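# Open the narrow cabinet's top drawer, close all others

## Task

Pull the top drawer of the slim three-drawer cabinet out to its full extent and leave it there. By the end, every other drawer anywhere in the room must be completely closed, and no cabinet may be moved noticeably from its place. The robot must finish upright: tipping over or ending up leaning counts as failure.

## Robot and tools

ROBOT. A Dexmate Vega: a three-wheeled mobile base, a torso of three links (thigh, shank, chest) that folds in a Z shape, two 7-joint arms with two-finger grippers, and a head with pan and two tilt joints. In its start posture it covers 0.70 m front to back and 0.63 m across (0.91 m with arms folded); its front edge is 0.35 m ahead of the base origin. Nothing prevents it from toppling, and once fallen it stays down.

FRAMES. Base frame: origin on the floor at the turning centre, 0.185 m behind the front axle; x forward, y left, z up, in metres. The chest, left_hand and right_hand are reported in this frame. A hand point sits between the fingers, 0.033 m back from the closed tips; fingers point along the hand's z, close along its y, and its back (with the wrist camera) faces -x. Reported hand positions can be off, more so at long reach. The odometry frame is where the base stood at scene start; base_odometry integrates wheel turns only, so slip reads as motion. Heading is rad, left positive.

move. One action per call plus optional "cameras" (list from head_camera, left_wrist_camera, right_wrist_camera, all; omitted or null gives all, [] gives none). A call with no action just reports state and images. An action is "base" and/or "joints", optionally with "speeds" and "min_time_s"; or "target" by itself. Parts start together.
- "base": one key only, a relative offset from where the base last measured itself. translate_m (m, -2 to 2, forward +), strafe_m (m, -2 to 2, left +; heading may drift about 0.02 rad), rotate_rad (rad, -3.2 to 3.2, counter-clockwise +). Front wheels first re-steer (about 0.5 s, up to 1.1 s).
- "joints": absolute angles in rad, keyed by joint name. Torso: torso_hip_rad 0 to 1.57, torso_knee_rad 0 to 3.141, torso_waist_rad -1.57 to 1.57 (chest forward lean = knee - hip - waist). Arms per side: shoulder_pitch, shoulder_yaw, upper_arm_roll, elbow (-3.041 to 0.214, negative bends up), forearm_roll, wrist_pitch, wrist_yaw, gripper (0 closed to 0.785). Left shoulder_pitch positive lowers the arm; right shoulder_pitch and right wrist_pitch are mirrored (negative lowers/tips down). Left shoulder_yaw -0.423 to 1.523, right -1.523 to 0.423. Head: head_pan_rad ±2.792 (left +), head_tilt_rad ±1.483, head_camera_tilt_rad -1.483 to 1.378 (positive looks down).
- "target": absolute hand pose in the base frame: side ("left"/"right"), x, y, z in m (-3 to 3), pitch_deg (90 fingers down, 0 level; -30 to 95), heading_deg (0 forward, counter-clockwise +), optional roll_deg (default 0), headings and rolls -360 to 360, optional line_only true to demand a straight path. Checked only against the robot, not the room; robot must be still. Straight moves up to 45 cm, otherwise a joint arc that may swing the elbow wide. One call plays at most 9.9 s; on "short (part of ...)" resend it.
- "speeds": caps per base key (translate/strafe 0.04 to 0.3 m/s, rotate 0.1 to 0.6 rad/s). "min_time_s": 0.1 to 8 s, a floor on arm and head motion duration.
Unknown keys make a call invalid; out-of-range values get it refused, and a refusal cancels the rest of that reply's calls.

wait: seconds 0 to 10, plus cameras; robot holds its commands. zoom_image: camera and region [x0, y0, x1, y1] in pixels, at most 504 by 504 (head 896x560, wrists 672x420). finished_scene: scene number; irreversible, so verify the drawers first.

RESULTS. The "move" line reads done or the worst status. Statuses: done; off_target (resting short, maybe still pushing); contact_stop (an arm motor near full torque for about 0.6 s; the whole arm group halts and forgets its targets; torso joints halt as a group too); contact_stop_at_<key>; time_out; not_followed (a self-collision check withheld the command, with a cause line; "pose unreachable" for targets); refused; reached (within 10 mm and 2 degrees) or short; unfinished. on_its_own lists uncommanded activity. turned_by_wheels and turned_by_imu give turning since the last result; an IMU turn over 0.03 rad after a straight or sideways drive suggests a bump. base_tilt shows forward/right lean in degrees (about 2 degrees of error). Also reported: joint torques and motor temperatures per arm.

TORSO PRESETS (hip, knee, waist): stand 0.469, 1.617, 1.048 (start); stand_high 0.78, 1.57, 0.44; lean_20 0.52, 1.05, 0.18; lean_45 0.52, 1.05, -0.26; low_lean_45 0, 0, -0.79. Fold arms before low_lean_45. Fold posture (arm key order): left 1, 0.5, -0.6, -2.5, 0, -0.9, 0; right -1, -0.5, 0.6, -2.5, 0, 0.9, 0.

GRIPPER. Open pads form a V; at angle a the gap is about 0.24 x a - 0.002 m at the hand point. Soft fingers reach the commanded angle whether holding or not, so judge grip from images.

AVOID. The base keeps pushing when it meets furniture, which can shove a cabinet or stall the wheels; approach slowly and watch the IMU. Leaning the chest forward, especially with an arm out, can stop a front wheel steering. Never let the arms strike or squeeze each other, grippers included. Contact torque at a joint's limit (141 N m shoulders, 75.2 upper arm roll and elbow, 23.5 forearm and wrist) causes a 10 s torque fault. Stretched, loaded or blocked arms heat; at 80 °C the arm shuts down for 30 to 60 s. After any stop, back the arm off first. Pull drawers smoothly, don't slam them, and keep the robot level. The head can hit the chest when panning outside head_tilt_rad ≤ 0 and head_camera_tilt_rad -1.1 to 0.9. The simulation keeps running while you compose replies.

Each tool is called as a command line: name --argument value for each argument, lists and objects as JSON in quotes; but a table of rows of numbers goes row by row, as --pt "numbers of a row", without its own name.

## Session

move --joints '{"head_pan_rad": 0.0, "head_camera_tilt_rad": 0.2}' --cameras '["head_camera"]'

move --joints '{"head_pan_rad": -1.2, "head_camera_tilt_rad": 0.35}' --cameras '["head_camera"]'

move --joints '{"head_pan_rad": -2.5, "head_camera_tilt_rad": 0.35}' --cameras '["head_camera"]'

move --joints '{"head_pan_rad": 2.5, "head_camera_tilt_rad": 0.35}' --cameras '["head_camera"]'

move --joints '{"head_pan_rad": 1.2, "head_camera_tilt_rad": 0.35}' --cameras '["head_camera"]'

Scene clock: 0.77 s.
Joint torques (N m): left_arm=[6.15 0.03 0.05 -2.37 0.14 -1.99 0.02] | right_arm=[-4.93 -2.49 0.53 -1.77 0.12 3.02 -0.19]
Motor temperatures (°C): left_arm=[31 31 31 26 40 35 41] | right_arm=[30 27 33 31 36 36 33]
move: done
base_odometry: x=+0.000 y=+0.000 heading=+0.000
turned_by_wheels: +0.000
turned_by_imu: +0.000
base_tilt: forward=+0.1 right=+0.8
base_status: not commanded
joint_positions: torso_hip_rad=+0.469 torso_knee_rad=+1.617 torso_waist_rad=+1.048 left_shoulder_pitch_rad=+2.189 left_shoulder_yaw_rad=-0.007 left_upper_arm_roll_rad=+0.016 left_elbow_rad=-1.090 left_forearm_roll_rad=+0.013 left_wrist_pitch_rad=-0.515 left_wrist_yaw_rad=+0.020 left_gripper_rad=+0.005 right_shoulder_pitch_rad=-2.209 right_shoulder_yaw_rad=-0.016 right_upper_arm_roll_rad=+0.009 right_elbow_rad=-1.106 right_forearm_roll_rad=-0.010 right_wrist_pitch_rad=+0.494 right_wrist_yaw_rad=-0.018 right_gripper_rad=+0.005 head_pan_rad=+0.000 head_tilt_rad=+0.000 head_camera_tilt_rad=+0.200
joint_status: all done
chest: x=-0.0111 y=+0.0000 z=+1.4155 quat_wxyz=(+0.999, +0.000, +0.050, +0.000) (m; base frame)
left_hand: x=+0.2066 y=+0.2195 z=+0.6100 quat_wxyz=(+0.429, +0.002, +0.903, +0.000) pitch_deg=+39.1 heading_deg=-0.2 roll_deg=+0.1 back=up (m; base frame)
right_hand: x=+0.1929 y=-0.2468 z=+0.6050 quat_wxyz=(+0.418, -0.007, +0.908, -0.015) pitch_deg=+40.6 heading_deg=-1.6 roll_deg=-2.5 back=up (m; base frame)
pictures: head_camera

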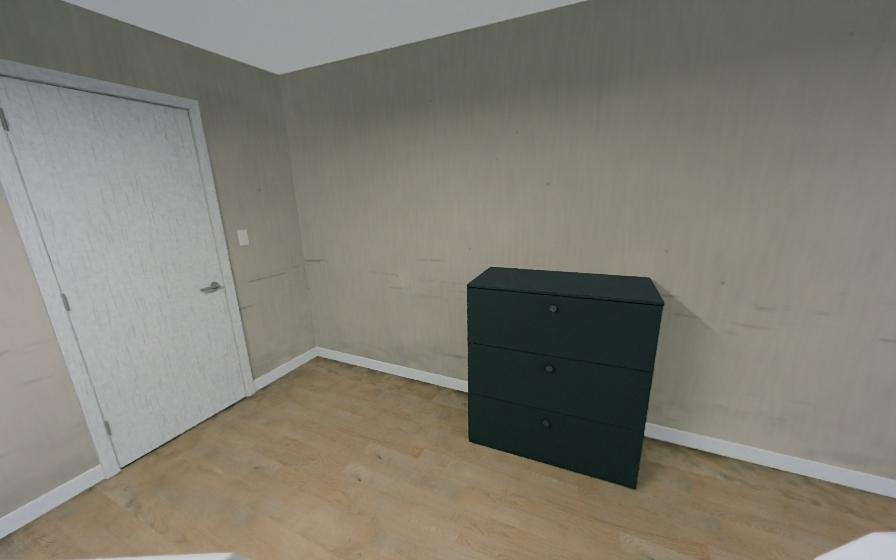

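Scene clock: 2.23 s.
Joint torques (N m): left_arm=[5 -1.37 -1.22 -3.5 -0.01 -2.16 0.13] | right_arm=[-4.45 -2.47 1.24 -2.65 0.17 2.39 -0.09]
Motor temperatures (°C): left_arm=[31 31 31 26 40 35 41] | right_arm=[30 27 33 31 36 36 33]
move: done
base_odometry: x=+0.000 y=+0.000 heading=+0.000
turned_by_wheels: +0.000
turned_by_imu: +0.000
base_tilt: forward=+0.1 right=+0.7
base_status: not commanded
joint_positions: torso_hip_rad=+0.469 torso_knee_rad=+1.617 torso_waist_rad=+1.048 left_shoulder_pitch_rad=+2.189 left_shoulder_yaw_rad=-0.007 left_upper_arm_roll_rad=+0.016 left_elbow_rad=-1.090 left_forearm_roll_rad=+0.013 left_wrist_pitch_rad=-0.515 left_wrist_yaw_rad=+0.020 left_gripper_rad=+0.005 right_shoulder_pitch_rad=-2.209 right_shoulder_yaw_rad=-0.016 right_upper_arm_roll_rad=+0.009 right_elbow_rad=-1.106 right_forearm_roll_rad=-0.010 right_wrist_pitch_rad=+0.494 right_wrist_yaw_rad=-0.018 right_gripper_rad=+0.005 head_pan_rad=-1.200 head_tilt_rad=+0.000 head_camera_tilt_rad=+0.350
joint_status: all done
chest: x=-0.0111 y=+0.0000 z=+1.4155 quat_wxyz=(+0.999, +0.000, +0.050, +0.000) (m; base frame)
left_hand: x=+0.2066 y=+0.2195 z=+0.6100 quat_wxyz=(+0.429, +0.002, +0.903, +0.000) pitch_deg=+39.1 heading_deg=-0.2 roll_deg=+0.1 back=up (m; base frame)
right_hand: x=+0.1929 y=-0.2468 z=+0.6050 quat_wxyz=(+0.418, -0.007, +0.908, -0.015) pitch_deg=+40.6 heading_deg=-1.6 roll_deg=-2.5 back=up (m; base frame)
pictures: head_camera

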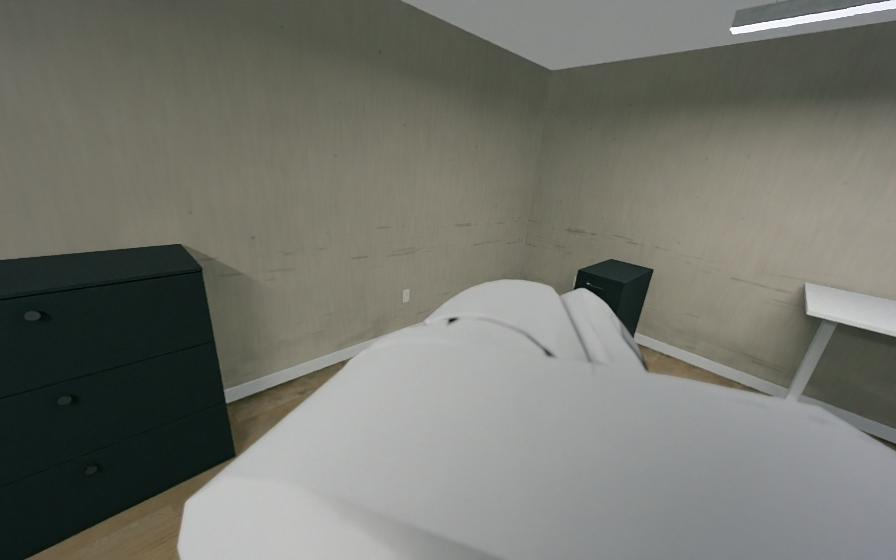

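Scene clock: 3.77 s.
Joint torques (N m): left_arm=[3.5 -1.41 -0.17 -3.28 0.18 -2.71 0.23] | right_arm=[-4.5 -0.16 0.72 -3.25 0.18 2.63 -0.12]
Motor temperatures (°C): left_arm=[31 31 31 26 40 35 41] | right_arm=[30 27 33 31 36 36 33]
move: done
base_odometry: x=+0.000 y=+0.000 heading=+0.000
turned_by_wheels: +0.000
turned_by_imu: +0.000
base_tilt: forward=+0.0 right=+0.8
base_status: not commanded
joint_positions: torso_hip_rad=+0.469 torso_knee_rad=+1.617 torso_waist_rad=+1.048 left_shoulder_pitch_rad=+2.189 left_shoulder_yaw_rad=-0.007 left_upper_arm_roll_rad=+0.016 left_elbow_rad=-1.090 left_forearm_roll_rad=+0.013 left_wrist_pitch_rad=-0.515 left_wrist_yaw_rad=+0.020 left_gripper_rad=+0.005 right_shoulder_pitch_rad=-2.209 right_shoulder_yaw_rad=-0.016 right_upper_arm_roll_rad=+0.009 right_elbow_rad=-1.106 right_forearm_roll_rad=-0.010 right_wrist_pitch_rad=+0.494 right_wrist_yaw_rad=-0.018 right_gripper_rad=+0.005 head_pan_rad=-2.500 head_tilt_rad=+0.000 head_camera_tilt_rad=+0.350
joint_status: all done
chest: x=-0.0111 y=+0.0000 z=+1.4155 quat_wxyz=(+0.999, +0.000, +0.050, +0.000) (m; base frame)
left_hand: x=+0.2066 y=+0.2195 z=+0.6100 quat_wxyz=(+0.429, +0.002, +0.903, +0.000) pitch_deg=+39.1 heading_deg=-0.2 roll_deg=+0.1 back=up (m; base frame)
right_hand: x=+0.1929 y=-0.2468 z=+0.6050 quat_wxyz=(+0.418, -0.007, +0.908, -0.015) pitch_deg=+40.6 heading_deg=-1.6 roll_deg=-2.5 back=up (m; base frame)
pictures: head_camera

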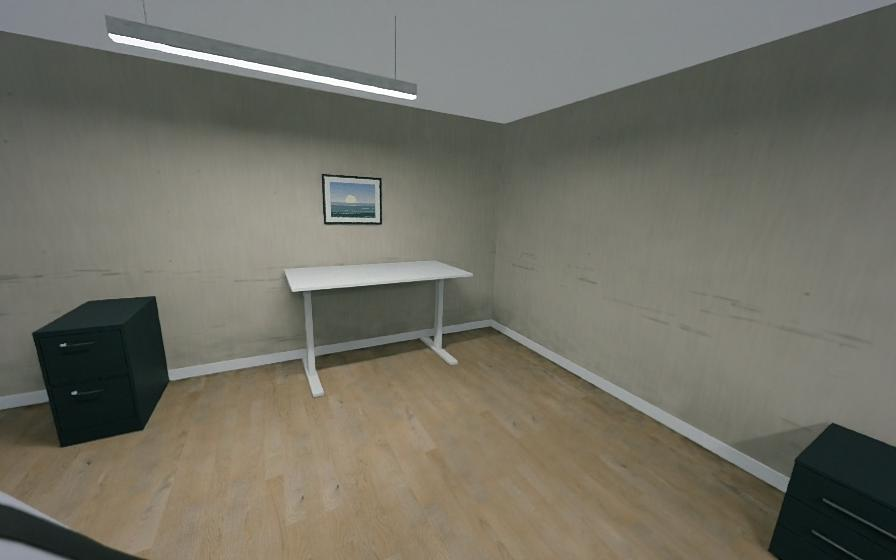

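Scene clock: 7.77 s.
Joint torques (N m): left_arm=[4.53 -0.9 -0.8 -2.39 0.15 -2.4 0.1] | right_arm=[-4.77 0.47 0.58 -2.18 0.21 2.65 -0.19]
Motor temperatures (°C): left_arm=[31 31 31 26 40 35 41] | right_arm=[30 27 33 31 36 36 33]
move: done
base_odometry: x=+0.000 y=+0.000 heading=+0.000
turned_by_wheels: +0.000
turned_by_imu: +0.000
base_tilt: forward=+0.0 right=+0.7
base_status: not commanded
joint_positions: torso_hip_rad=+0.469 torso_knee_rad=+1.617 torso_waist_rad=+1.048 left_shoulder_pitch_rad=+2.189 left_shoulder_yaw_rad=-0.007 left_upper_arm_roll_rad=+0.016 left_elbow_rad=-1.090 left_forearm_roll_rad=+0.013 left_wrist_pitch_rad=-0.515 left_wrist_yaw_rad=+0.020 left_gripper_rad=+0.005 right_shoulder_pitch_rad=-2.209 right_shoulder_yaw_rad=-0.016 right_upper_arm_roll_rad=+0.009 right_elbow_rad=-1.106 right_forearm_roll_rad=-0.010 right_wrist_pitch_rad=+0.494 right_wrist_yaw_rad=-0.018 right_gripper_rad=+0.005 head_pan_rad=+2.500 head_tilt_rad=+0.000 head_camera_tilt_rad=+0.350
joint_status: all done
chest: x=-0.0111 y=+0.0000 z=+1.4155 quat_wxyz=(+0.999, +0.000, +0.050, +0.000) (m; base frame)
left_hand: x=+0.2066 y=+0.2195 z=+0.6100 quat_wxyz=(+0.429, +0.002, +0.903, +0.000) pitch_deg=+39.1 heading_deg=-0.2 roll_deg=+0.1 back=up (m; base frame)
right_hand: x=+0.1929 y=-0.2468 z=+0.6050 quat_wxyz=(+0.418, -0.007, +0.908, -0.015) pitch_deg=+40.6 heading_deg=-1.6 roll_deg=-2.5 back=up (m; base frame)
pictures: head_camera

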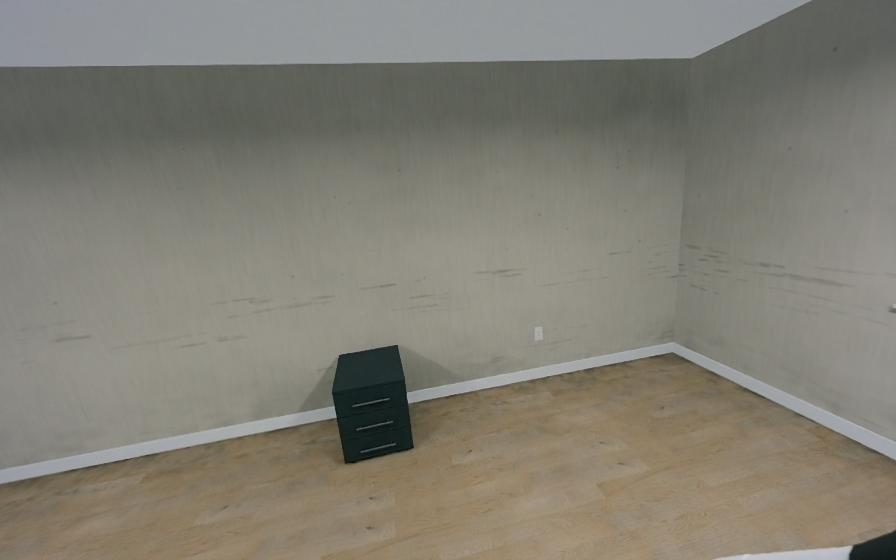

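Scene clock: 9.30 s.
Joint torques (N m): left_arm=[6.28 0.48 -0.29 -2.03 0.11 -2.88 0] | right_arm=[-4.44 -1.94 0.74 -2.69 0.04 2.16 -0.13]
Motor temperatures (°C): left_arm=[31 31 31 26 40 35 41] | right_arm=[30 27 33 31 36 36 33]
move: done
base_odometry: x=+0.000 y=+0.000 heading=+0.000
turned_by_wheels: +0.000
turned_by_imu: +0.000
base_tilt: forward=+0.0 right=+0.8
base_status: not commanded
joint_positions: torso_hip_rad=+0.469 torso_knee_rad=+1.617 torso_waist_rad=+1.048 left_shoulder_pitch_rad=+2.189 left_shoulder_yaw_rad=-0.007 left_upper_arm_roll_rad=+0.016 left_elbow_rad=-1.090 left_forearm_roll_rad=+0.013 left_wrist_pitch_rad=-0.515 left_wrist_yaw_rad=+0.020 left_gripper_rad=+0.005 right_shoulder_pitch_rad=-2.209 right_shoulder_yaw_rad=-0.016 right_upper_arm_roll_rad=+0.009 right_elbow_rad=-1.106 right_forearm_roll_rad=-0.010 right_wrist_pitch_rad=+0.494 right_wrist_yaw_rad=-0.018 right_gripper_rad=+0.005 head_pan_rad=+1.200 head_tilt_rad=+0.000 head_camera_tilt_rad=+0.350
joint_status: all done
chest: x=-0.0111 y=+0.0000 z=+1.4155 quat_wxyz=(+0.999, +0.000, +0.050, +0.000) (m; base frame)
left_hand: x=+0.2066 y=+0.2195 z=+0.6100 quat_wxyz=(+0.429, +0.002, +0.903, +0.000) pitch_deg=+39.1 heading_deg=-0.2 roll_deg=+0.1 back=up (m; base frame)
right_hand: x=+0.1929 y=-0.2468 z=+0.6050 quat_wxyz=(+0.418, -0.007, +0.908, -0.015) pitch_deg=+40.6 heading_deg=-1.6 roll_deg=-2.5 back=up (m; base frame)
pictures: head_camera

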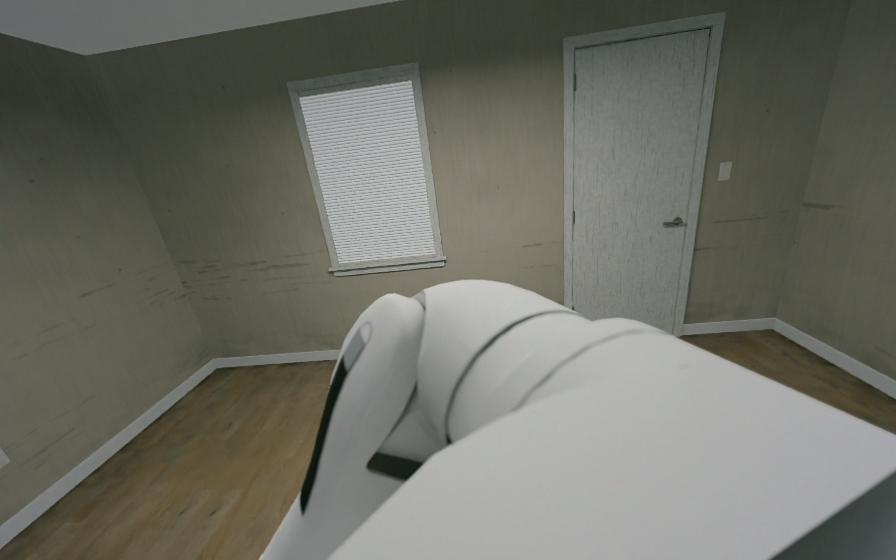

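move --base '{"rotate_rad": 2.742}' --joints '{"head_pan_rad": 0.0, "head_camera_tilt_rad": 0.5}' --cameras '["head_camera"]'

zoom_image --camera "head_camera" --region '[340, 180, 540, 380]'

Scene clock: 16.27 s.
Joint torques (N m): left_arm=[4.74 -1.44 -0.71 -2.03 -0.01 -1.73 0.14] | right_arm=[-4.93 -0.76 0.47 -1.95 0.1 2.93 -0.04]
Motor temperatures (°C): left_arm=[31 31 31 26 40 35 41] | right_arm=[30 27 33 31 36 36 33]
move: done
base_odometry: x=+0.003 y=+0.000 heading=+2.750
turned_by_wheels: +2.750
turned_by_imu: +2.736
base_tilt: forward=+0.0 right=+0.8
base_status: done
joint_positions: torso_hip_rad=+0.469 torso_knee_rad=+1.617 torso_waist_rad=+1.048 left_shoulder_pitch_rad=+2.189 left_shoulder_yaw_rad=-0.007 left_upper_arm_roll_rad=+0.016 left_elbow_rad=-1.090 left_forearm_roll_rad=+0.013 left_wrist_pitch_rad=-0.515 left_wrist_yaw_rad=+0.020 left_gripper_rad=+0.005 right_shoulder_pitch_rad=-2.209 right_shoulder_yaw_rad=-0.016 right_upper_arm_roll_rad=+0.009 right_elbow_rad=-1.106 right_forearm_roll_rad=-0.010 right_wrist_pitch_rad=+0.494 right_wrist_yaw_rad=-0.018 right_gripper_rad=+0.005 head_pan_rad=+0.000 head_tilt_rad=+0.000 head_camera_tilt_rad=+0.500
joint_status: all done
chest: x=-0.0111 y=+0.0000 z=+1.4155 quat_wxyz=(+0.999, +0.000, +0.050, +0.000) (m; base frame)
left_hand: x=+0.2066 y=+0.2195 z=+0.6100 quat_wxyz=(+0.429, +0.002, +0.903, +0.000) pitch_deg=+39.1 heading_deg=-0.2 roll_deg=+0.1 back=up (m; base frame)
right_hand: x=+0.1929 y=-0.2468 z=+0.6050 quat_wxyz=(+0.418, -0.007, +0.908, -0.015) pitch_deg=+40.6 heading_deg=-1.6 roll_deg=-2.5 back=up (m; base frame)
pictures: head_camera

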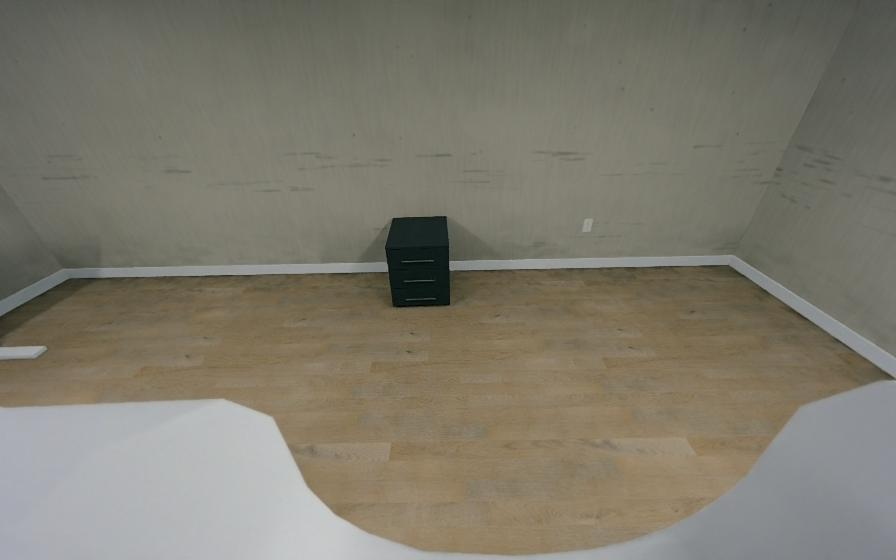

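Scaled by 2.520 from the camera's 896x560 image, which has a finer 960x600 frame.

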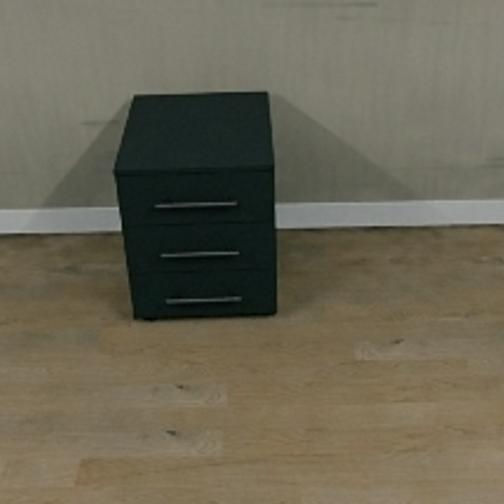

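move --base '{"rotate_rad": 0.036}' --cameras '[]'

move --base '{"translate_m": 0.8}' --joints '{"right_elbow_rad": -2.2, "right_wrist_pitch_rad": 0.0}' --cameras '["head_camera"]'

zoom_image --camera "head_camera" --region '[340, 220, 540, 420]'

Scene clock: 17.87 s.
Joint torques (N m): left_arm=[4.36 0.99 -1.47 -2.91 0.21 -2.6 -0.17] | right_arm=[-4.93 -1.27 0.38 -2.33 0.17 2.3 0.17]
Motor temperatures (°C): left_arm=[31 31 31 26 40 35 41] | right_arm=[30 27 33 31 36 36 33]
move: done
base_odometry: x=+0.003 y=+0.000 heading=+2.786
turned_by_wheels: +0.036
turned_by_imu: +0.036
base_tilt: forward=+0.0 right=+0.8
base_status: done
joint_positions: torso_hip_rad=+0.469 torso_knee_rad=+1.617 torso_waist_rad=+1.048 left_shoulder_pitch_rad=+2.189 left_shoulder_yaw_rad=-0.007 left_upper_arm_roll_rad=+0.016 left_elbow_rad=-1.090 left_forearm_roll_rad=+0.013 left_wrist_pitch_rad=-0.515 left_wrist_yaw_rad=+0.020 left_gripper_rad=+0.005 right_shoulder_pitch_rad=-2.209 right_shoulder_yaw_rad=-0.016 right_upper_arm_roll_rad=+0.009 right_elbow_rad=-1.106 right_forearm_roll_rad=-0.010 right_wrist_pitch_rad=+0.494 right_wrist_yaw_rad=-0.018 right_gripper_rad=+0.005 head_pan_rad=+0.000 head_tilt_rad=+0.000 head_camera_tilt_rad=+0.500
joint_status: not commanded
chest: x=-0.0111 y=+0.0000 z=+1.4155 quat_wxyz=(+0.999, +0.000, +0.050, +0.000) (m; base frame)
left_hand: x=+0.2066 y=+0.2195 z=+0.6100 quat_wxyz=(+0.429, +0.002, +0.903, +0.000) pitch_deg=+39.1 heading_deg=-0.2 roll_deg=+0.1 back=up (m; base frame)
right_hand: x=+0.1929 y=-0.2468 z=+0.6050 quat_wxyz=(+0.418, -0.007, +0.908, -0.015) pitch_deg=+40.6 heading_deg=-1.6 roll_deg=-2.5 back=up (m; base frame)
pictures: none
No camera images: "cameras" was empty.

Scene clock: 22.87 s.
Joint torques (N m): left_arm=[6.71 -1.52 -0.22 -2.74 0.01 -2.58 -0.21] | right_arm=[1.45 -2.57 0.74 -8.89 0.15 3.07 -0.06]
Motor temperatures (°C): left_arm=[31 31 31 26 40 35 41] | right_arm=[30 27 33 31 36 36 33]
move: done
base_odometry: x=-0.747 y=+0.277 heading=+2.787
turned_by_wheels: +0.001
turned_by_imu: +0.001
base_tilt: forward=+0.0 right=+0.7
base_status: done
joint_positions: torso_hip_rad=+0.469 torso_knee_rad=+1.617 torso_waist_rad=+1.048 left_shoulder_pitch_rad=+2.189 left_shoulder_yaw_rad=-0.007 left_upper_arm_roll_rad=+0.016 left_elbow_rad=-1.090 left_forearm_roll_rad=+0.013 left_wrist_pitch_rad=-0.515 left_wrist_yaw_rad=+0.020 left_gripper_rad=+0.005 right_shoulder_pitch_rad=-2.209 right_shoulder_yaw_rad=-0.016 right_upper_arm_roll_rad=+0.009 right_elbow_rad=-2.196 right_forearm_roll_rad=-0.010 right_wrist_pitch_rad=+0.002 right_wrist_yaw_rad=-0.018 right_gripper_rad=+0.005 head_pan_rad=+0.000 head_tilt_rad=+0.000 head_camera_tilt_rad=+0.500
joint_status: all done
chest: x=-0.0111 y=+0.0000 z=+1.4155 quat_wxyz=(+0.999, +0.000, +0.050, +0.000) (m; base frame)
left_hand: x=+0.2066 y=+0.2195 z=+0.6100 quat_wxyz=(+0.429, +0.002, +0.903, +0.000) pitch_deg=+39.1 heading_deg=-0.2 roll_deg=+0.1 back=up (m; base frame)
right_hand: x=+0.4935 y=-0.2399 z=+1.0228 quat_wxyz=(+0.667, -0.005, +0.745, -0.015) pitch_deg=+6.4 heading_deg=-0.9 roll_deg=-1.7 back=up (m; base frame)
pictures: head_camera

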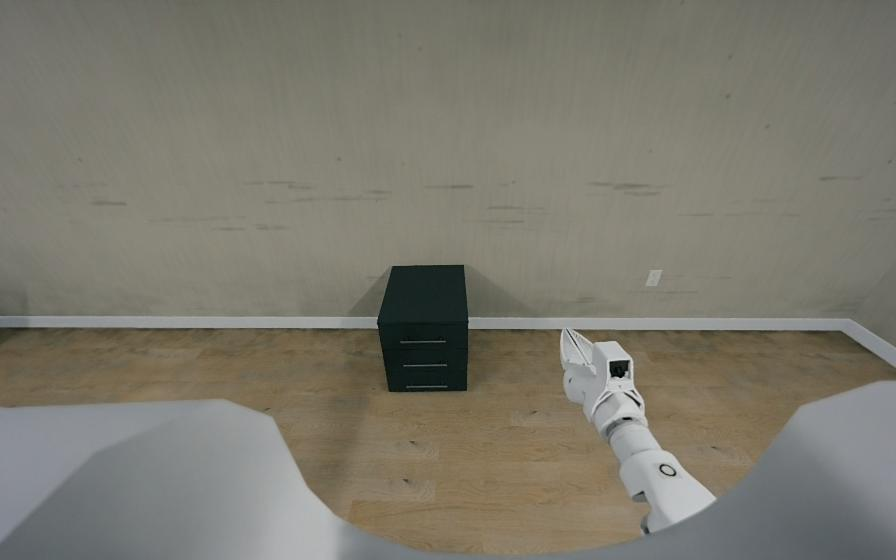

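Scaled by 2.520 from the camera's 896x560 image, which has a finer 960x600 frame.

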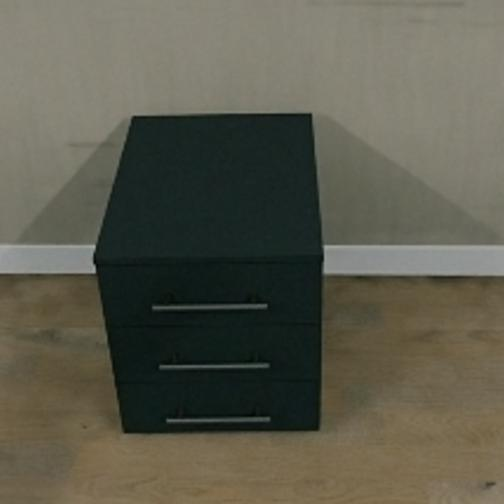

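move --base '{"rotate_rad": 0.021}' --joints '{"left_shoulder_yaw_rad": 0.2, "left_shoulder_pitch_rad": 1.9, "left_elbow_rad": -1.9, "left_wrist_pitch_rad": 0.2}' --cameras '[]'

move --base '{"strafe_m": -0.12}' --cameras '["head_camera"]'

move --target '{"side": "left", "x": 0.57, "y": 0.22, "z": 1.0, "pitch_deg": 0, "heading_deg": 0, "roll_deg": 90}' --cameras '["head_camera"]'

Scene clock: 27.60 s.
Joint torques (N m): left_arm=[-15.82 3.58 -3.05 -8.19 0.25 -2.27 0.09] | right_arm=[2.04 -1.16 0.61 -9.93 0.06 3.27 0.01]
Motor temperatures (°C): left_arm=[31 31 31 26 40 35 41] | right_arm=[30 27 33 31 36 36 33]
move: done
base_odometry: x=-0.747 y=+0.277 heading=+2.808
turned_by_wheels: +0.021
turned_by_imu: +0.022
base_tilt: forward=+0.0 right=+0.8
base_status: done
joint_positions: torso_hip_rad=+0.469 torso_knee_rad=+1.617 torso_waist_rad=+1.048 left_shoulder_pitch_rad=+1.902 left_shoulder_yaw_rad=+0.199 left_upper_arm_roll_rad=+0.016 left_elbow_rad=-1.896 left_forearm_roll_rad=+0.013 left_wrist_pitch_rad=+0.197 left_wrist_yaw_rad=+0.020 left_gripper_rad=+0.005 right_shoulder_pitch_rad=-2.209 right_shoulder_yaw_rad=-0.016 right_upper_arm_roll_rad=+0.009 right_elbow_rad=-2.200 right_forearm_roll_rad=-0.010 right_wrist_pitch_rad=+0.000 right_wrist_yaw_rad=-0.018 right_gripper_rad=+0.005 head_pan_rad=+0.000 head_tilt_rad=+0.000 head_camera_tilt_rad=+0.500
joint_status: all done
chest: x=-0.0111 y=+0.0000 z=+1.4155 quat_wxyz=(+0.999, +0.000, +0.050, +0.000) (m; base frame)
left_hand: x=+0.5705 y=+0.2601 z=+0.9126 quat_wxyz=(+0.590, +0.089, +0.801, +0.054) pitch_deg=+17.4 heading_deg=-1.1 roll_deg=+11.6 back=up (m; base frame)
right_hand: x=+0.4939 y=-0.2399 z=+1.0246 quat_wxyz=(+0.667, -0.005, +0.745, -0.015) pitch_deg=+6.3 heading_deg=-0.9 roll_deg=-1.7 back=up (m; base frame)
pictures: none
No camera images: "cameras" was empty.

Scene clock: 30.53 s.
Joint torques (N m): left_arm=[-14.08 5.39 -3 -7.32 0.19 -1.83 0.21] | right_arm=[2.47 -2.73 0.78 -9.3 0.02 3 0.01]
Motor temperatures (°C): left_arm=[31 31 31 26 40 35 41] | right_arm=[30 27 33 31 36 36 33]
move: done
base_odometry: x=-0.708 y=+0.390 heading=+2.805
turned_by_wheels: -0.003
turned_by_imu: -0.004
base_tilt: forward=+0.1 right=+0.7
base_status: done
joint_positions: torso_hip_rad=+0.469 torso_knee_rad=+1.617 torso_waist_rad=+1.048 left_shoulder_pitch_rad=+1.900 left_shoulder_yaw_rad=+0.200 left_upper_arm_roll_rad=+0.016 left_elbow_rad=-1.900 left_forearm_roll_rad=+0.013 left_wrist_pitch_rad=+0.200 left_wrist_yaw_rad=+0.020 left_gripper_rad=+0.005 right_shoulder_pitch_rad=-2.209 right_shoulder_yaw_rad=-0.016 right_upper_arm_roll_rad=+0.009 right_elbow_rad=-2.200 right_forearm_roll_rad=-0.010 right_wrist_pitch_rad=+0.000 right_wrist_yaw_rad=-0.018 right_gripper_rad=+0.005 head_pan_rad=+0.000 head_tilt_rad=+0.000 head_camera_tilt_rad=+0.500
joint_status: not commanded
chest: x=-0.0111 y=+0.0000 z=+1.4155 quat_wxyz=(+0.999, +0.000, +0.050, +0.000) (m; base frame)
left_hand: x=+0.5716 y=+0.2601 z=+0.9147 quat_wxyz=(+0.590, +0.090, +0.800, +0.054) pitch_deg=+17.3 heading_deg=-1.2 roll_deg=+11.6 back=up (m; base frame)
right_hand: x=+0.4939 y=-0.2399 z=+1.0246 quat_wxyz=(+0.667, -0.005, +0.745, -0.015) pitch_deg=+6.3 heading_deg=-0.9 roll_deg=-1.7 back=up (m; base frame)
pictures: head_camera

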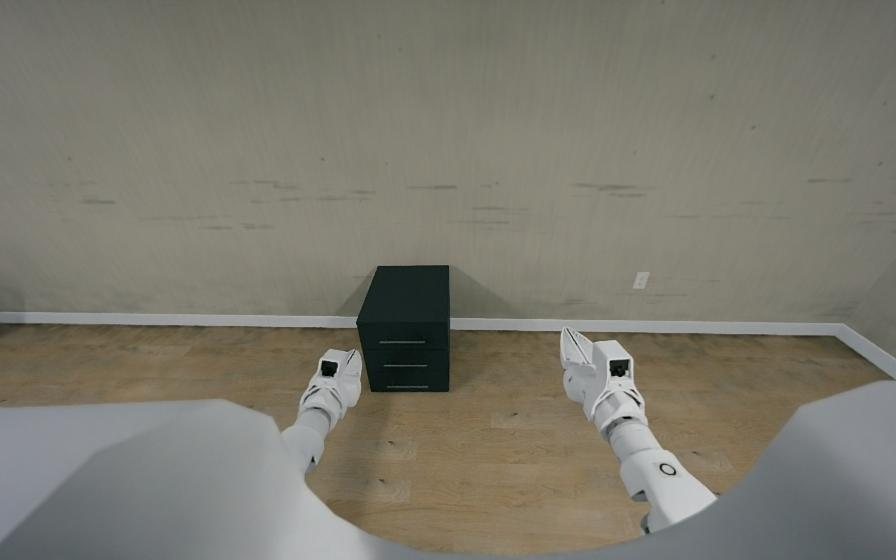

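Scene clock: 35.67 s.
Joint torques (N m): left_arm=[-14.65 4.63 -2.69 -6.47 1.79 0.33 0.98] | right_arm=[3.49 -1.28 0.53 -8.47 0.08 3.16 -0.08]
Motor temperatures (°C): left_arm=[31 31 31 26 40 35 41] | right_arm=[30 27 33 32 36 37 33]
move: done
base_odometry: x=-0.708 y=+0.390 heading=+2.805
turned_by_wheels: +0.000
turned_by_imu: +0.000
base_tilt: forward=+0.1 right=+0.7
base_status: not commanded
joint_positions: torso_hip_rad=+0.469 torso_knee_rad=+1.617 torso_waist_rad=+1.048 left_shoulder_pitch_rad=+1.818 left_shoulder_yaw_rad=+0.525 left_upper_arm_roll_rad=+0.459 left_elbow_rad=-1.882 left_forearm_roll_rad=+1.131 left_wrist_pitch_rad=+0.544 left_wrist_yaw_rad=+0.285 left_gripper_rad=+0.005 right_shoulder_pitch_rad=-2.209 right_shoulder_yaw_rad=-0.016 right_upper_arm_roll_rad=+0.009 right_elbow_rad=-2.200 right_forearm_roll_rad=-0.010 right_wrist_pitch_rad=+0.000 right_wrist_yaw_rad=-0.018 right_gripper_rad=+0.005 head_pan_rad=+0.000 head_tilt_rad=+0.000 head_camera_tilt_rad=+0.500
joint_status: not commanded
chest: x=-0.0111 y=+0.0000 z=+1.4155 quat_wxyz=(+0.999, +0.000, +0.050, +0.000) (m; base frame)
left_hand: x=+0.5699 y=+0.2203 z=+0.9994 quat_wxyz=(+0.501, +0.499, +0.502, +0.499) pitch_deg=+0.1 heading_deg=+0.0 roll_deg=+89.7 (m; base frame)
left_hand_status: reached (straight line, planned for 3.8 s): 1 mm and 0.3 deg off.
right_hand: x=+0.4939 y=-0.2399 z=+1.0246 quat_wxyz=(+0.667, -0.005, +0.745, -0.015) pitch_deg=+6.3 heading_deg=-0.9 roll_deg=-1.7 back=up (m; base frame)
pictures: head_camera

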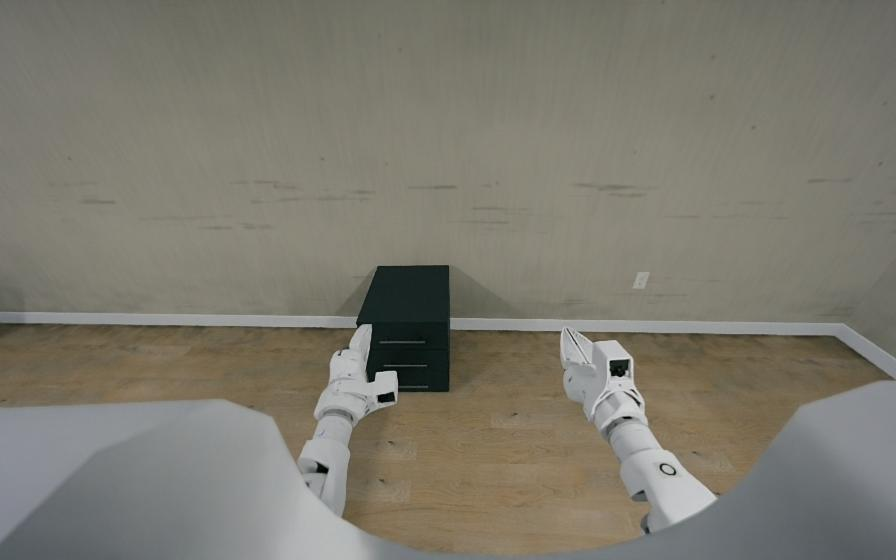

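move --joints '{"torso_hip_rad": 0.1, "torso_knee_rad": 0.9, "torso_waist_rad": 0.3, "head_camera_tilt_rad": 0.6}' --cameras '["head_camera", "left_wrist_camera"]'

move --target '{"side": "left", "x": 0.6, "y": 0.23, "z": 0.5, "pitch_deg": 40, "heading_deg": 0, "roll_deg": 90}' --cameras '["head_camera", "left_wrist_camera"]'

Scene clock: 40.07 s.
Joint torques (N m): left_arm=[-4.56 4.9 -0.41 -5.22 1.57 0.13 0.91] | right_arm=[-5.19 -1.7 0.97 -7.94 0.11 2.64 -0.27]
Motor temperatures (°C): left_arm=[31 31 31 26 40 35 41] | right_arm=[30 27 32 32 36 37 33]
move: done
base_odometry: x=-0.708 y=+0.390 heading=+2.805
turned_by_wheels: +0.000
turned_by_imu: +0.000
base_tilt: forward=+0.1 right=+0.8
base_status: not commanded
joint_positions: torso_hip_rad=+0.100 torso_knee_rad=+0.900 torso_waist_rad=+0.300 left_shoulder_pitch_rad=+1.818 left_shoulder_yaw_rad=+0.526 left_upper_arm_roll_rad=+0.460 left_elbow_rad=-1.882 left_forearm_roll_rad=+1.135 left_wrist_pitch_rad=+0.546 left_wrist_yaw_rad=+0.285 left_gripper_rad=+0.005 right_shoulder_pitch_rad=-2.209 right_shoulder_yaw_rad=-0.016 right_upper_arm_roll_rad=+0.009 right_elbow_rad=-2.200 right_forearm_roll_rad=-0.010 right_wrist_pitch_rad=+0.000 right_wrist_yaw_rad=-0.018 right_gripper_rad=+0.005 head_pan_rad=+0.000 head_tilt_rad=+0.000 head_camera_tilt_rad=+0.600
joint_status: all done
chest: x=+0.0989 y=+0.0000 z=+1.2033 quat_wxyz=(+0.969, +0.000, +0.247, +0.000) (m; base frame)
left_hand: x=+0.4722 y=+0.2201 z=+0.5943 quat_wxyz=(+0.391, +0.589, +0.590, +0.391) pitch_deg=+22.9 heading_deg=+0.0 roll_deg=+90.0 (m; base frame)
right_hand: x=+0.4118 y=-0.2399 z=+0.6467 quat_wxyz=(+0.506, -0.008, +0.862, -0.014) pitch_deg=+29.2 heading_deg=-1.0 roll_deg=-2.1 back=up (m; base frame)
pictures: head_camera, left_wrist_camera

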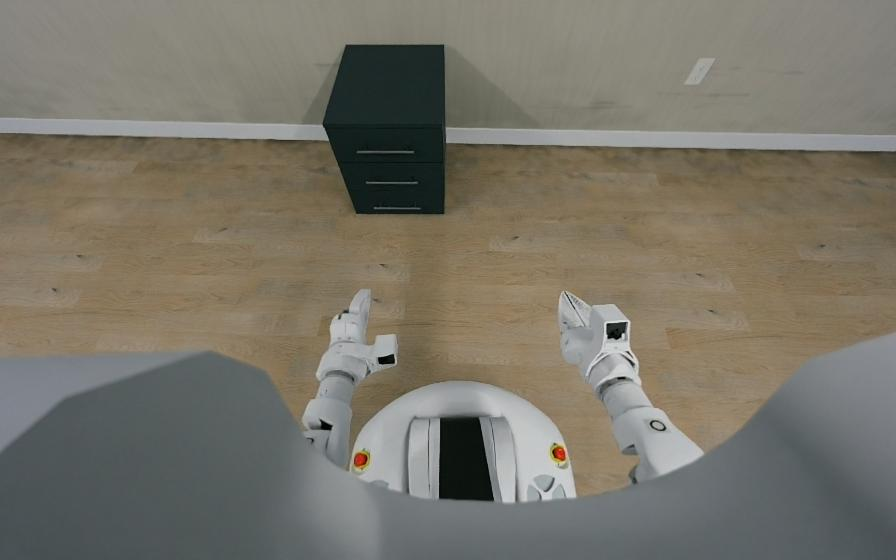

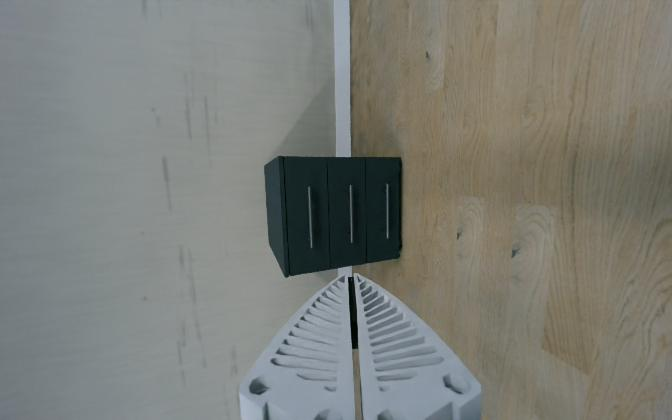

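Scene clock: 43.37 s.
Joint torques (N m): left_arm=[-13.45 -1.68 -2.46 -5.25 0.85 0.06 0.85] | right_arm=[-5.75 -1.24 0.09 -7.78 0.03 2.25 -0.2]
Motor temperatures (°C): left_arm=[31 31 31 26 40 35 41] | right_arm=[30 27 32 32 36 37 33]
move: done
base_odometry: x=-0.708 y=+0.390 heading=+2.805
turned_by_wheels: +0.000
turned_by_imu: +0.000
base_tilt: forward=+0.1 right=+0.8
base_status: not commanded
joint_positions: torso_hip_rad=+0.100 torso_knee_rad=+0.900 torso_waist_rad=+0.300 left_shoulder_pitch_rad=+1.343 left_shoulder_yaw_rad=+0.485 left_upper_arm_roll_rad=+0.507 left_elbow_rad=-1.611 left_forearm_roll_rad=+1.045 left_wrist_pitch_rad=+0.465 left_wrist_yaw_rad=-0.209 left_gripper_rad=+0.005 right_shoulder_pitch_rad=-2.209 right_shoulder_yaw_rad=-0.016 right_upper_arm_roll_rad=+0.009 right_elbow_rad=-2.200 right_forearm_roll_rad=-0.010 right_wrist_pitch_rad=+0.000 right_wrist_yaw_rad=-0.018 right_gripper_rad=+0.005 head_pan_rad=+0.000 head_tilt_rad=+0.000 head_camera_tilt_rad=+0.600
joint_status: not commanded
chest: x=+0.0989 y=+0.0000 z=+1.2033 quat_wxyz=(+0.969, +0.000, +0.247, +0.000) (m; base frame)
left_hand: x=+0.5989 y=+0.2301 z=+0.5004 quat_wxyz=(+0.299, +0.641, +0.641, +0.300) pitch_deg=+39.9 heading_deg=+0.0 roll_deg=-90.0 (m; base frame)
left_hand_status: reached (straight line, planned for 2.0 s): 1 mm and 0.1 deg off.
right_hand: x=+0.4118 y=-0.2399 z=+0.6467 quat_wxyz=(+0.506, -0.008, +0.862, -0.014) pitch_deg=+29.2 heading_deg=-1.0 roll_deg=-2.1 back=up (m; base frame)
pictures: head_camera, left_wrist_camera

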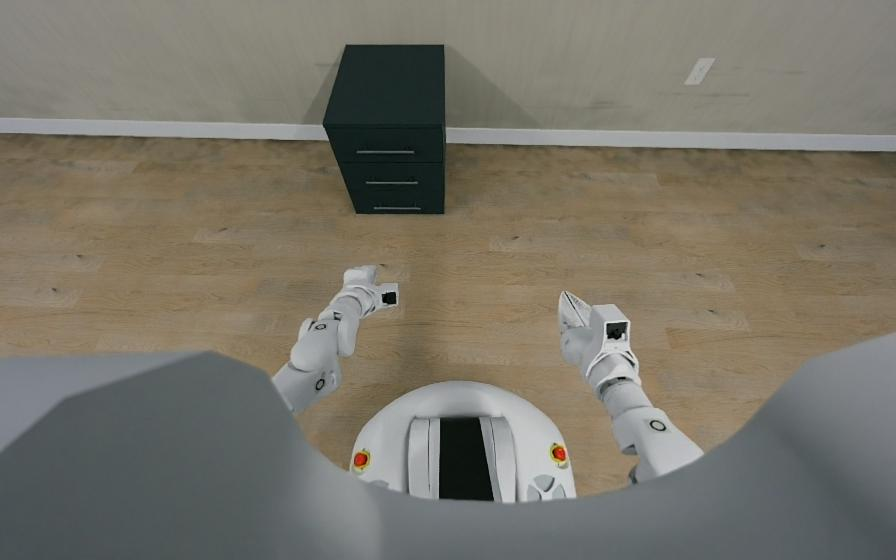

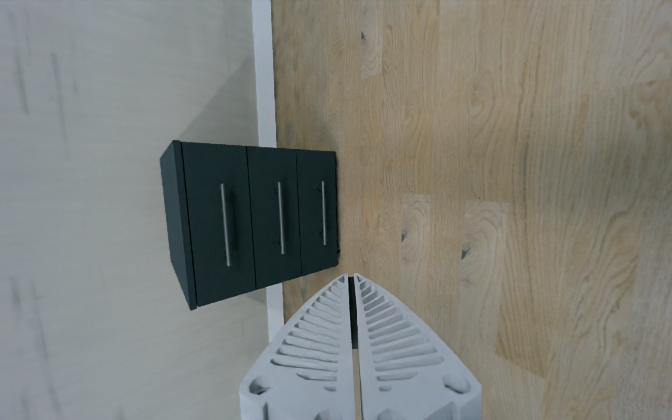

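move --base '{"translate_m": 0.4}' --joints '{"left_gripper_rad": 0.18}' --speeds '{"translate_m": 0.15}' --cameras '["head_camera", "left_wrist_camera"]'

zoom_image --camera "left_wrist_camera" --region '[100, 0, 500, 420]'

Scene clock: 48.30 s.
Joint torques (N m): left_arm=[-12.36 -0.21 -2.4 -5.26 1.08 0.11 0.63] | right_arm=[-5.28 -1.6 0.33 -7.11 0.08 2.51 -0.12]
Motor temperatures (°C): left_arm=[31 31 31 26 40 35 41] | right_arm=[30 27 32 32 36 37 33]
move: done
base_odometry: x=-1.085 y=+0.522 heading=+2.806
turned_by_wheels: +0.001
turned_by_imu: +0.001
base_tilt: forward=+0.1 right=+0.7
base_status: done
joint_positions: torso_hip_rad=+0.100 torso_knee_rad=+0.900 torso_waist_rad=+0.300 left_shoulder_pitch_rad=+1.340 left_shoulder_yaw_rad=+0.485 left_upper_arm_roll_rad=+0.508 left_elbow_rad=-1.609 left_forearm_roll_rad=+1.045 left_wrist_pitch_rad=+0.464 left_wrist_yaw_rad=-0.212 left_gripper_rad=+0.180 right_shoulder_pitch_rad=-2.209 right_shoulder_yaw_rad=-0.016 right_upper_arm_roll_rad=+0.009 right_elbow_rad=-2.200 right_forearm_roll_rad=-0.010 right_wrist_pitch_rad=+0.000 right_wrist_yaw_rad=-0.018 right_gripper_rad=+0.005 head_pan_rad=+0.000 head_tilt_rad=+0.000 head_camera_tilt_rad=+0.600
joint_status: all done
chest: x=+0.0989 y=+0.0000 z=+1.2033 quat_wxyz=(+0.969, +0.000, +0.247, +0.000) (m; base frame)
left_hand: x=+0.5998 y=+0.2302 z=+0.4998 quat_wxyz=(+0.299, +0.641, +0.641, +0.299) pitch_deg=+40.0 heading_deg=+0.0 roll_deg=-90.0 (m; base frame)
right_hand: x=+0.4118 y=-0.2399 z=+0.6466 quat_wxyz=(+0.506, -0.008, +0.862, -0.014) pitch_deg=+29.2 heading_deg=-1.0 roll_deg=-2.1 back=up (m; base frame)
pictures: head_camera, left_wrist_camera

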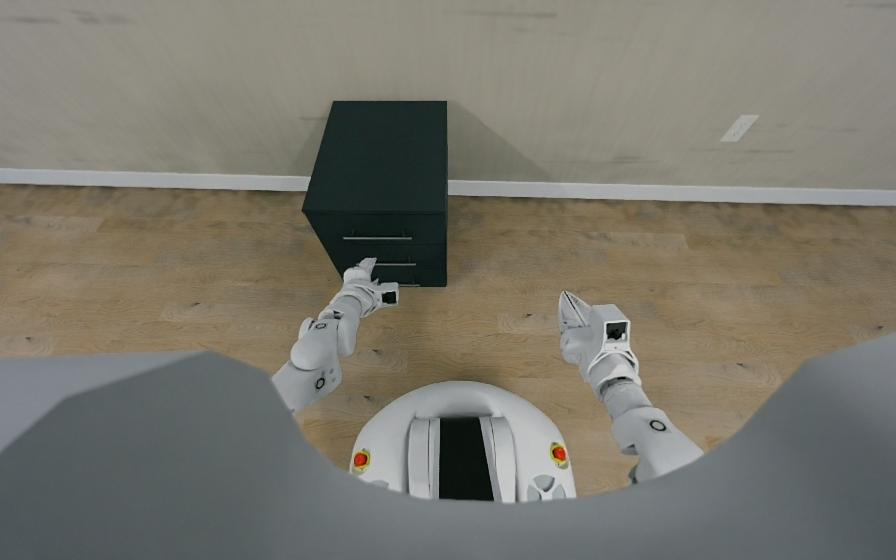

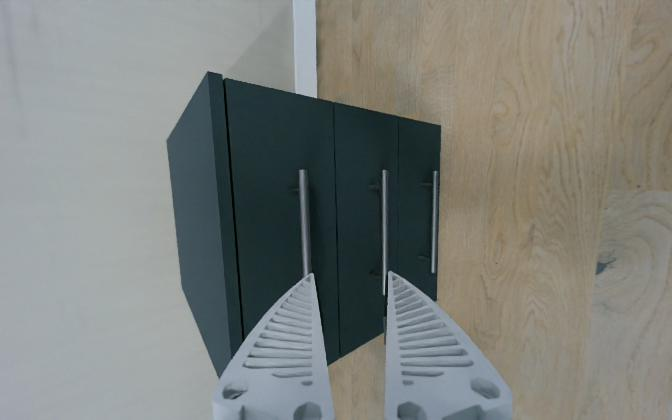

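Scaled by 1.200 from the camera's 672x420 image, which has a finer 960x600 frame.

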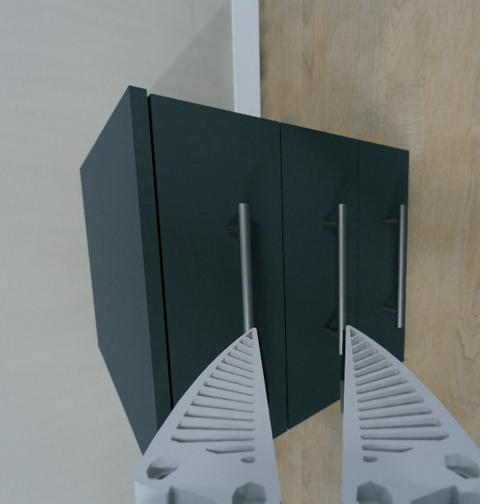

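move --base '{"translate_m": 0.055}' --speeds '{"translate_m": 0.1}' --cameras '["left_wrist_camera"]'

move --target '{"side": "left", "x": 0.655, "y": 0.25, "z": 0.466, "pitch_deg": 40, "heading_deg": 0, "roll_deg": 90, "line_only": true}' --cameras '["head_camera", "left_wrist_camera"]'

zoom_image --camera "left_wrist_camera" --region '[160, 80, 500, 420]'

Scene clock: 50.20 s.
Joint torques (N m): left_arm=[-13.05 -0.13 -3.18 -5.7 1.11 -0.17 0.84] | right_arm=[-5.58 -1.45 0.29 -6.49 0.21 2.74 -0.3]
Motor temperatures (°C): left_arm=[31 31 31 26 40 35 41] | right_arm=[30 27 32 32 36 37 33]
move: done
base_odometry: x=-1.137 y=+0.540 heading=+2.806
turned_by_wheels: +0.001
turned_by_imu: +0.001
base_tilt: forward=+0.1 right=+0.7
base_status: done
joint_positions: torso_hip_rad=+0.100 torso_knee_rad=+0.900 torso_waist_rad=+0.300 left_shoulder_pitch_rad=+1.340 left_shoulder_yaw_rad=+0.485 left_upper_arm_roll_rad=+0.508 left_elbow_rad=-1.609 left_forearm_roll_rad=+1.045 left_wrist_pitch_rad=+0.464 left_wrist_yaw_rad=-0.212 left_gripper_rad=+0.180 right_shoulder_pitch_rad=-2.209 right_shoulder_yaw_rad=-0.016 right_upper_arm_roll_rad=+0.009 right_elbow_rad=-2.200 right_forearm_roll_rad=-0.010 right_wrist_pitch_rad=+0.000 right_wrist_yaw_rad=-0.018 right_gripper_rad=+0.005 head_pan_rad=+0.000 head_tilt_rad=+0.000 head_camera_tilt_rad=+0.600
joint_status: not commanded
chest: x=+0.0989 y=+0.0000 z=+1.2033 quat_wxyz=(+0.969, +0.000, +0.247, +0.000) (m; base frame)
left_hand: x=+0.5998 y=+0.2302 z=+0.4998 quat_wxyz=(+0.299, +0.641, +0.641, +0.299) pitch_deg=+40.0 heading_deg=+0.0 roll_deg=-90.0 (m; base frame)
right_hand: x=+0.4118 y=-0.2399 z=+0.6466 quat_wxyz=(+0.506, -0.008, +0.862, -0.014) pitch_deg=+29.2 heading_deg=-1.0 roll_deg=-2.1 back=up (m; base frame)
pictures: left_wrist_camera

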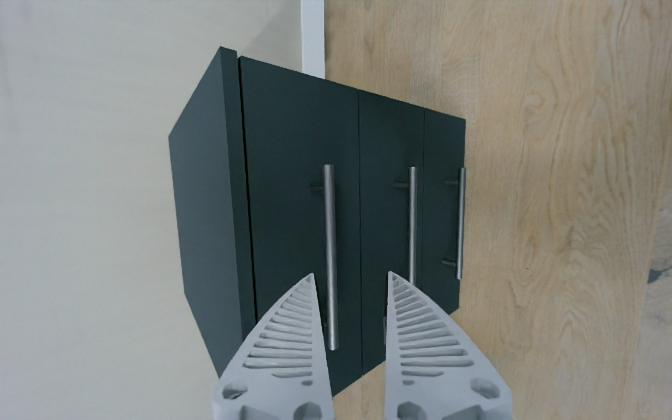

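Scene clock: 52.83 s.
Joint torques (N m): left_arm=[-18.64 -1.24 -2.48 -4.83 0.31 -0.02 1.46] | right_arm=[-6.64 -1.46 0.19 -7.31 0.08 3.06 -0.2]
Motor temperatures (°C): left_arm=[31 31 31 26 40 35 41] | right_arm=[30 27 32 32 36 37 33]
move: done
base_odometry: x=-1.137 y=+0.540 heading=+2.806
turned_by_wheels: +0.000
turned_by_imu: +0.000
base_tilt: forward=+0.1 right=+0.8
base_status: not commanded
joint_positions: torso_hip_rad=+0.100 torso_knee_rad=+0.900 torso_waist_rad=+0.300 left_shoulder_pitch_rad=+1.139 left_shoulder_yaw_rad=+0.422 left_upper_arm_roll_rad=+0.527 left_elbow_rad=-1.279 left_forearm_roll_rad=+0.984 left_wrist_pitch_rad=+0.327 left_wrist_yaw_rad=-0.124 left_gripper_rad=+0.180 right_shoulder_pitch_rad=-2.209 right_shoulder_yaw_rad=-0.016 right_upper_arm_roll_rad=+0.009 right_elbow_rad=-2.200 right_forearm_roll_rad=-0.010 right_wrist_pitch_rad=+0.000 right_wrist_yaw_rad=-0.018 right_gripper_rad=+0.005 head_pan_rad=+0.000 head_tilt_rad=+0.000 head_camera_tilt_rad=+0.600
joint_status: not commanded
chest: x=+0.0989 y=+0.0000 z=+1.2033 quat_wxyz=(+0.969, +0.000, +0.247, +0.000) (m; base frame)
left_hand: x=+0.6542 y=+0.2500 z=+0.4661 quat_wxyz=(+0.299, +0.641, +0.641, +0.299) pitch_deg=+40.0 heading_deg=+0.0 roll_deg=-90.0 (m; base frame)
left_hand_status: reached (straight line, planned for 1.4 s): 1 mm and 0.0 deg off.
right_hand: x=+0.4118 y=-0.2399 z=+0.6466 quat_wxyz=(+0.506, -0.008, +0.862, -0.014) pitch_deg=+29.2 heading_deg=-1.0 roll_deg=-2.1 back=up (m; base frame)
pictures: head_camera, left_wrist_camera

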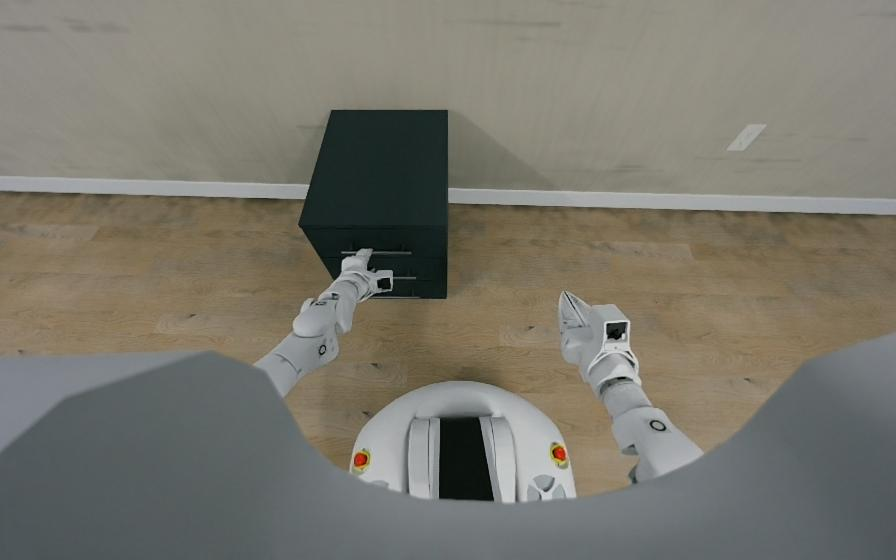

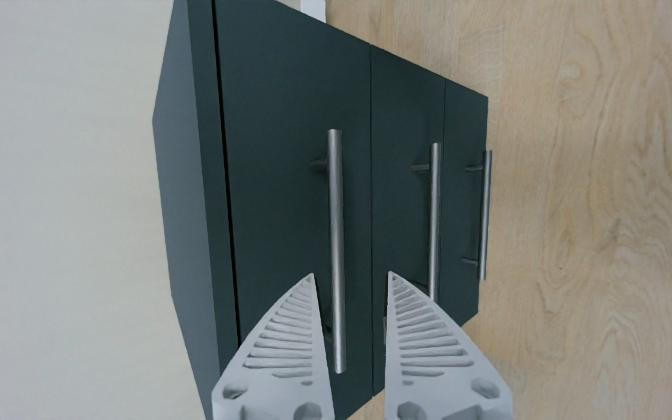

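Scaled by 1.482 from the camera's 672x420 image, which has a finer 960x600 frame.

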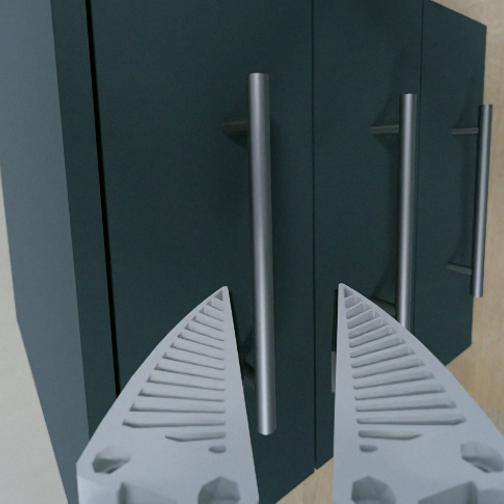

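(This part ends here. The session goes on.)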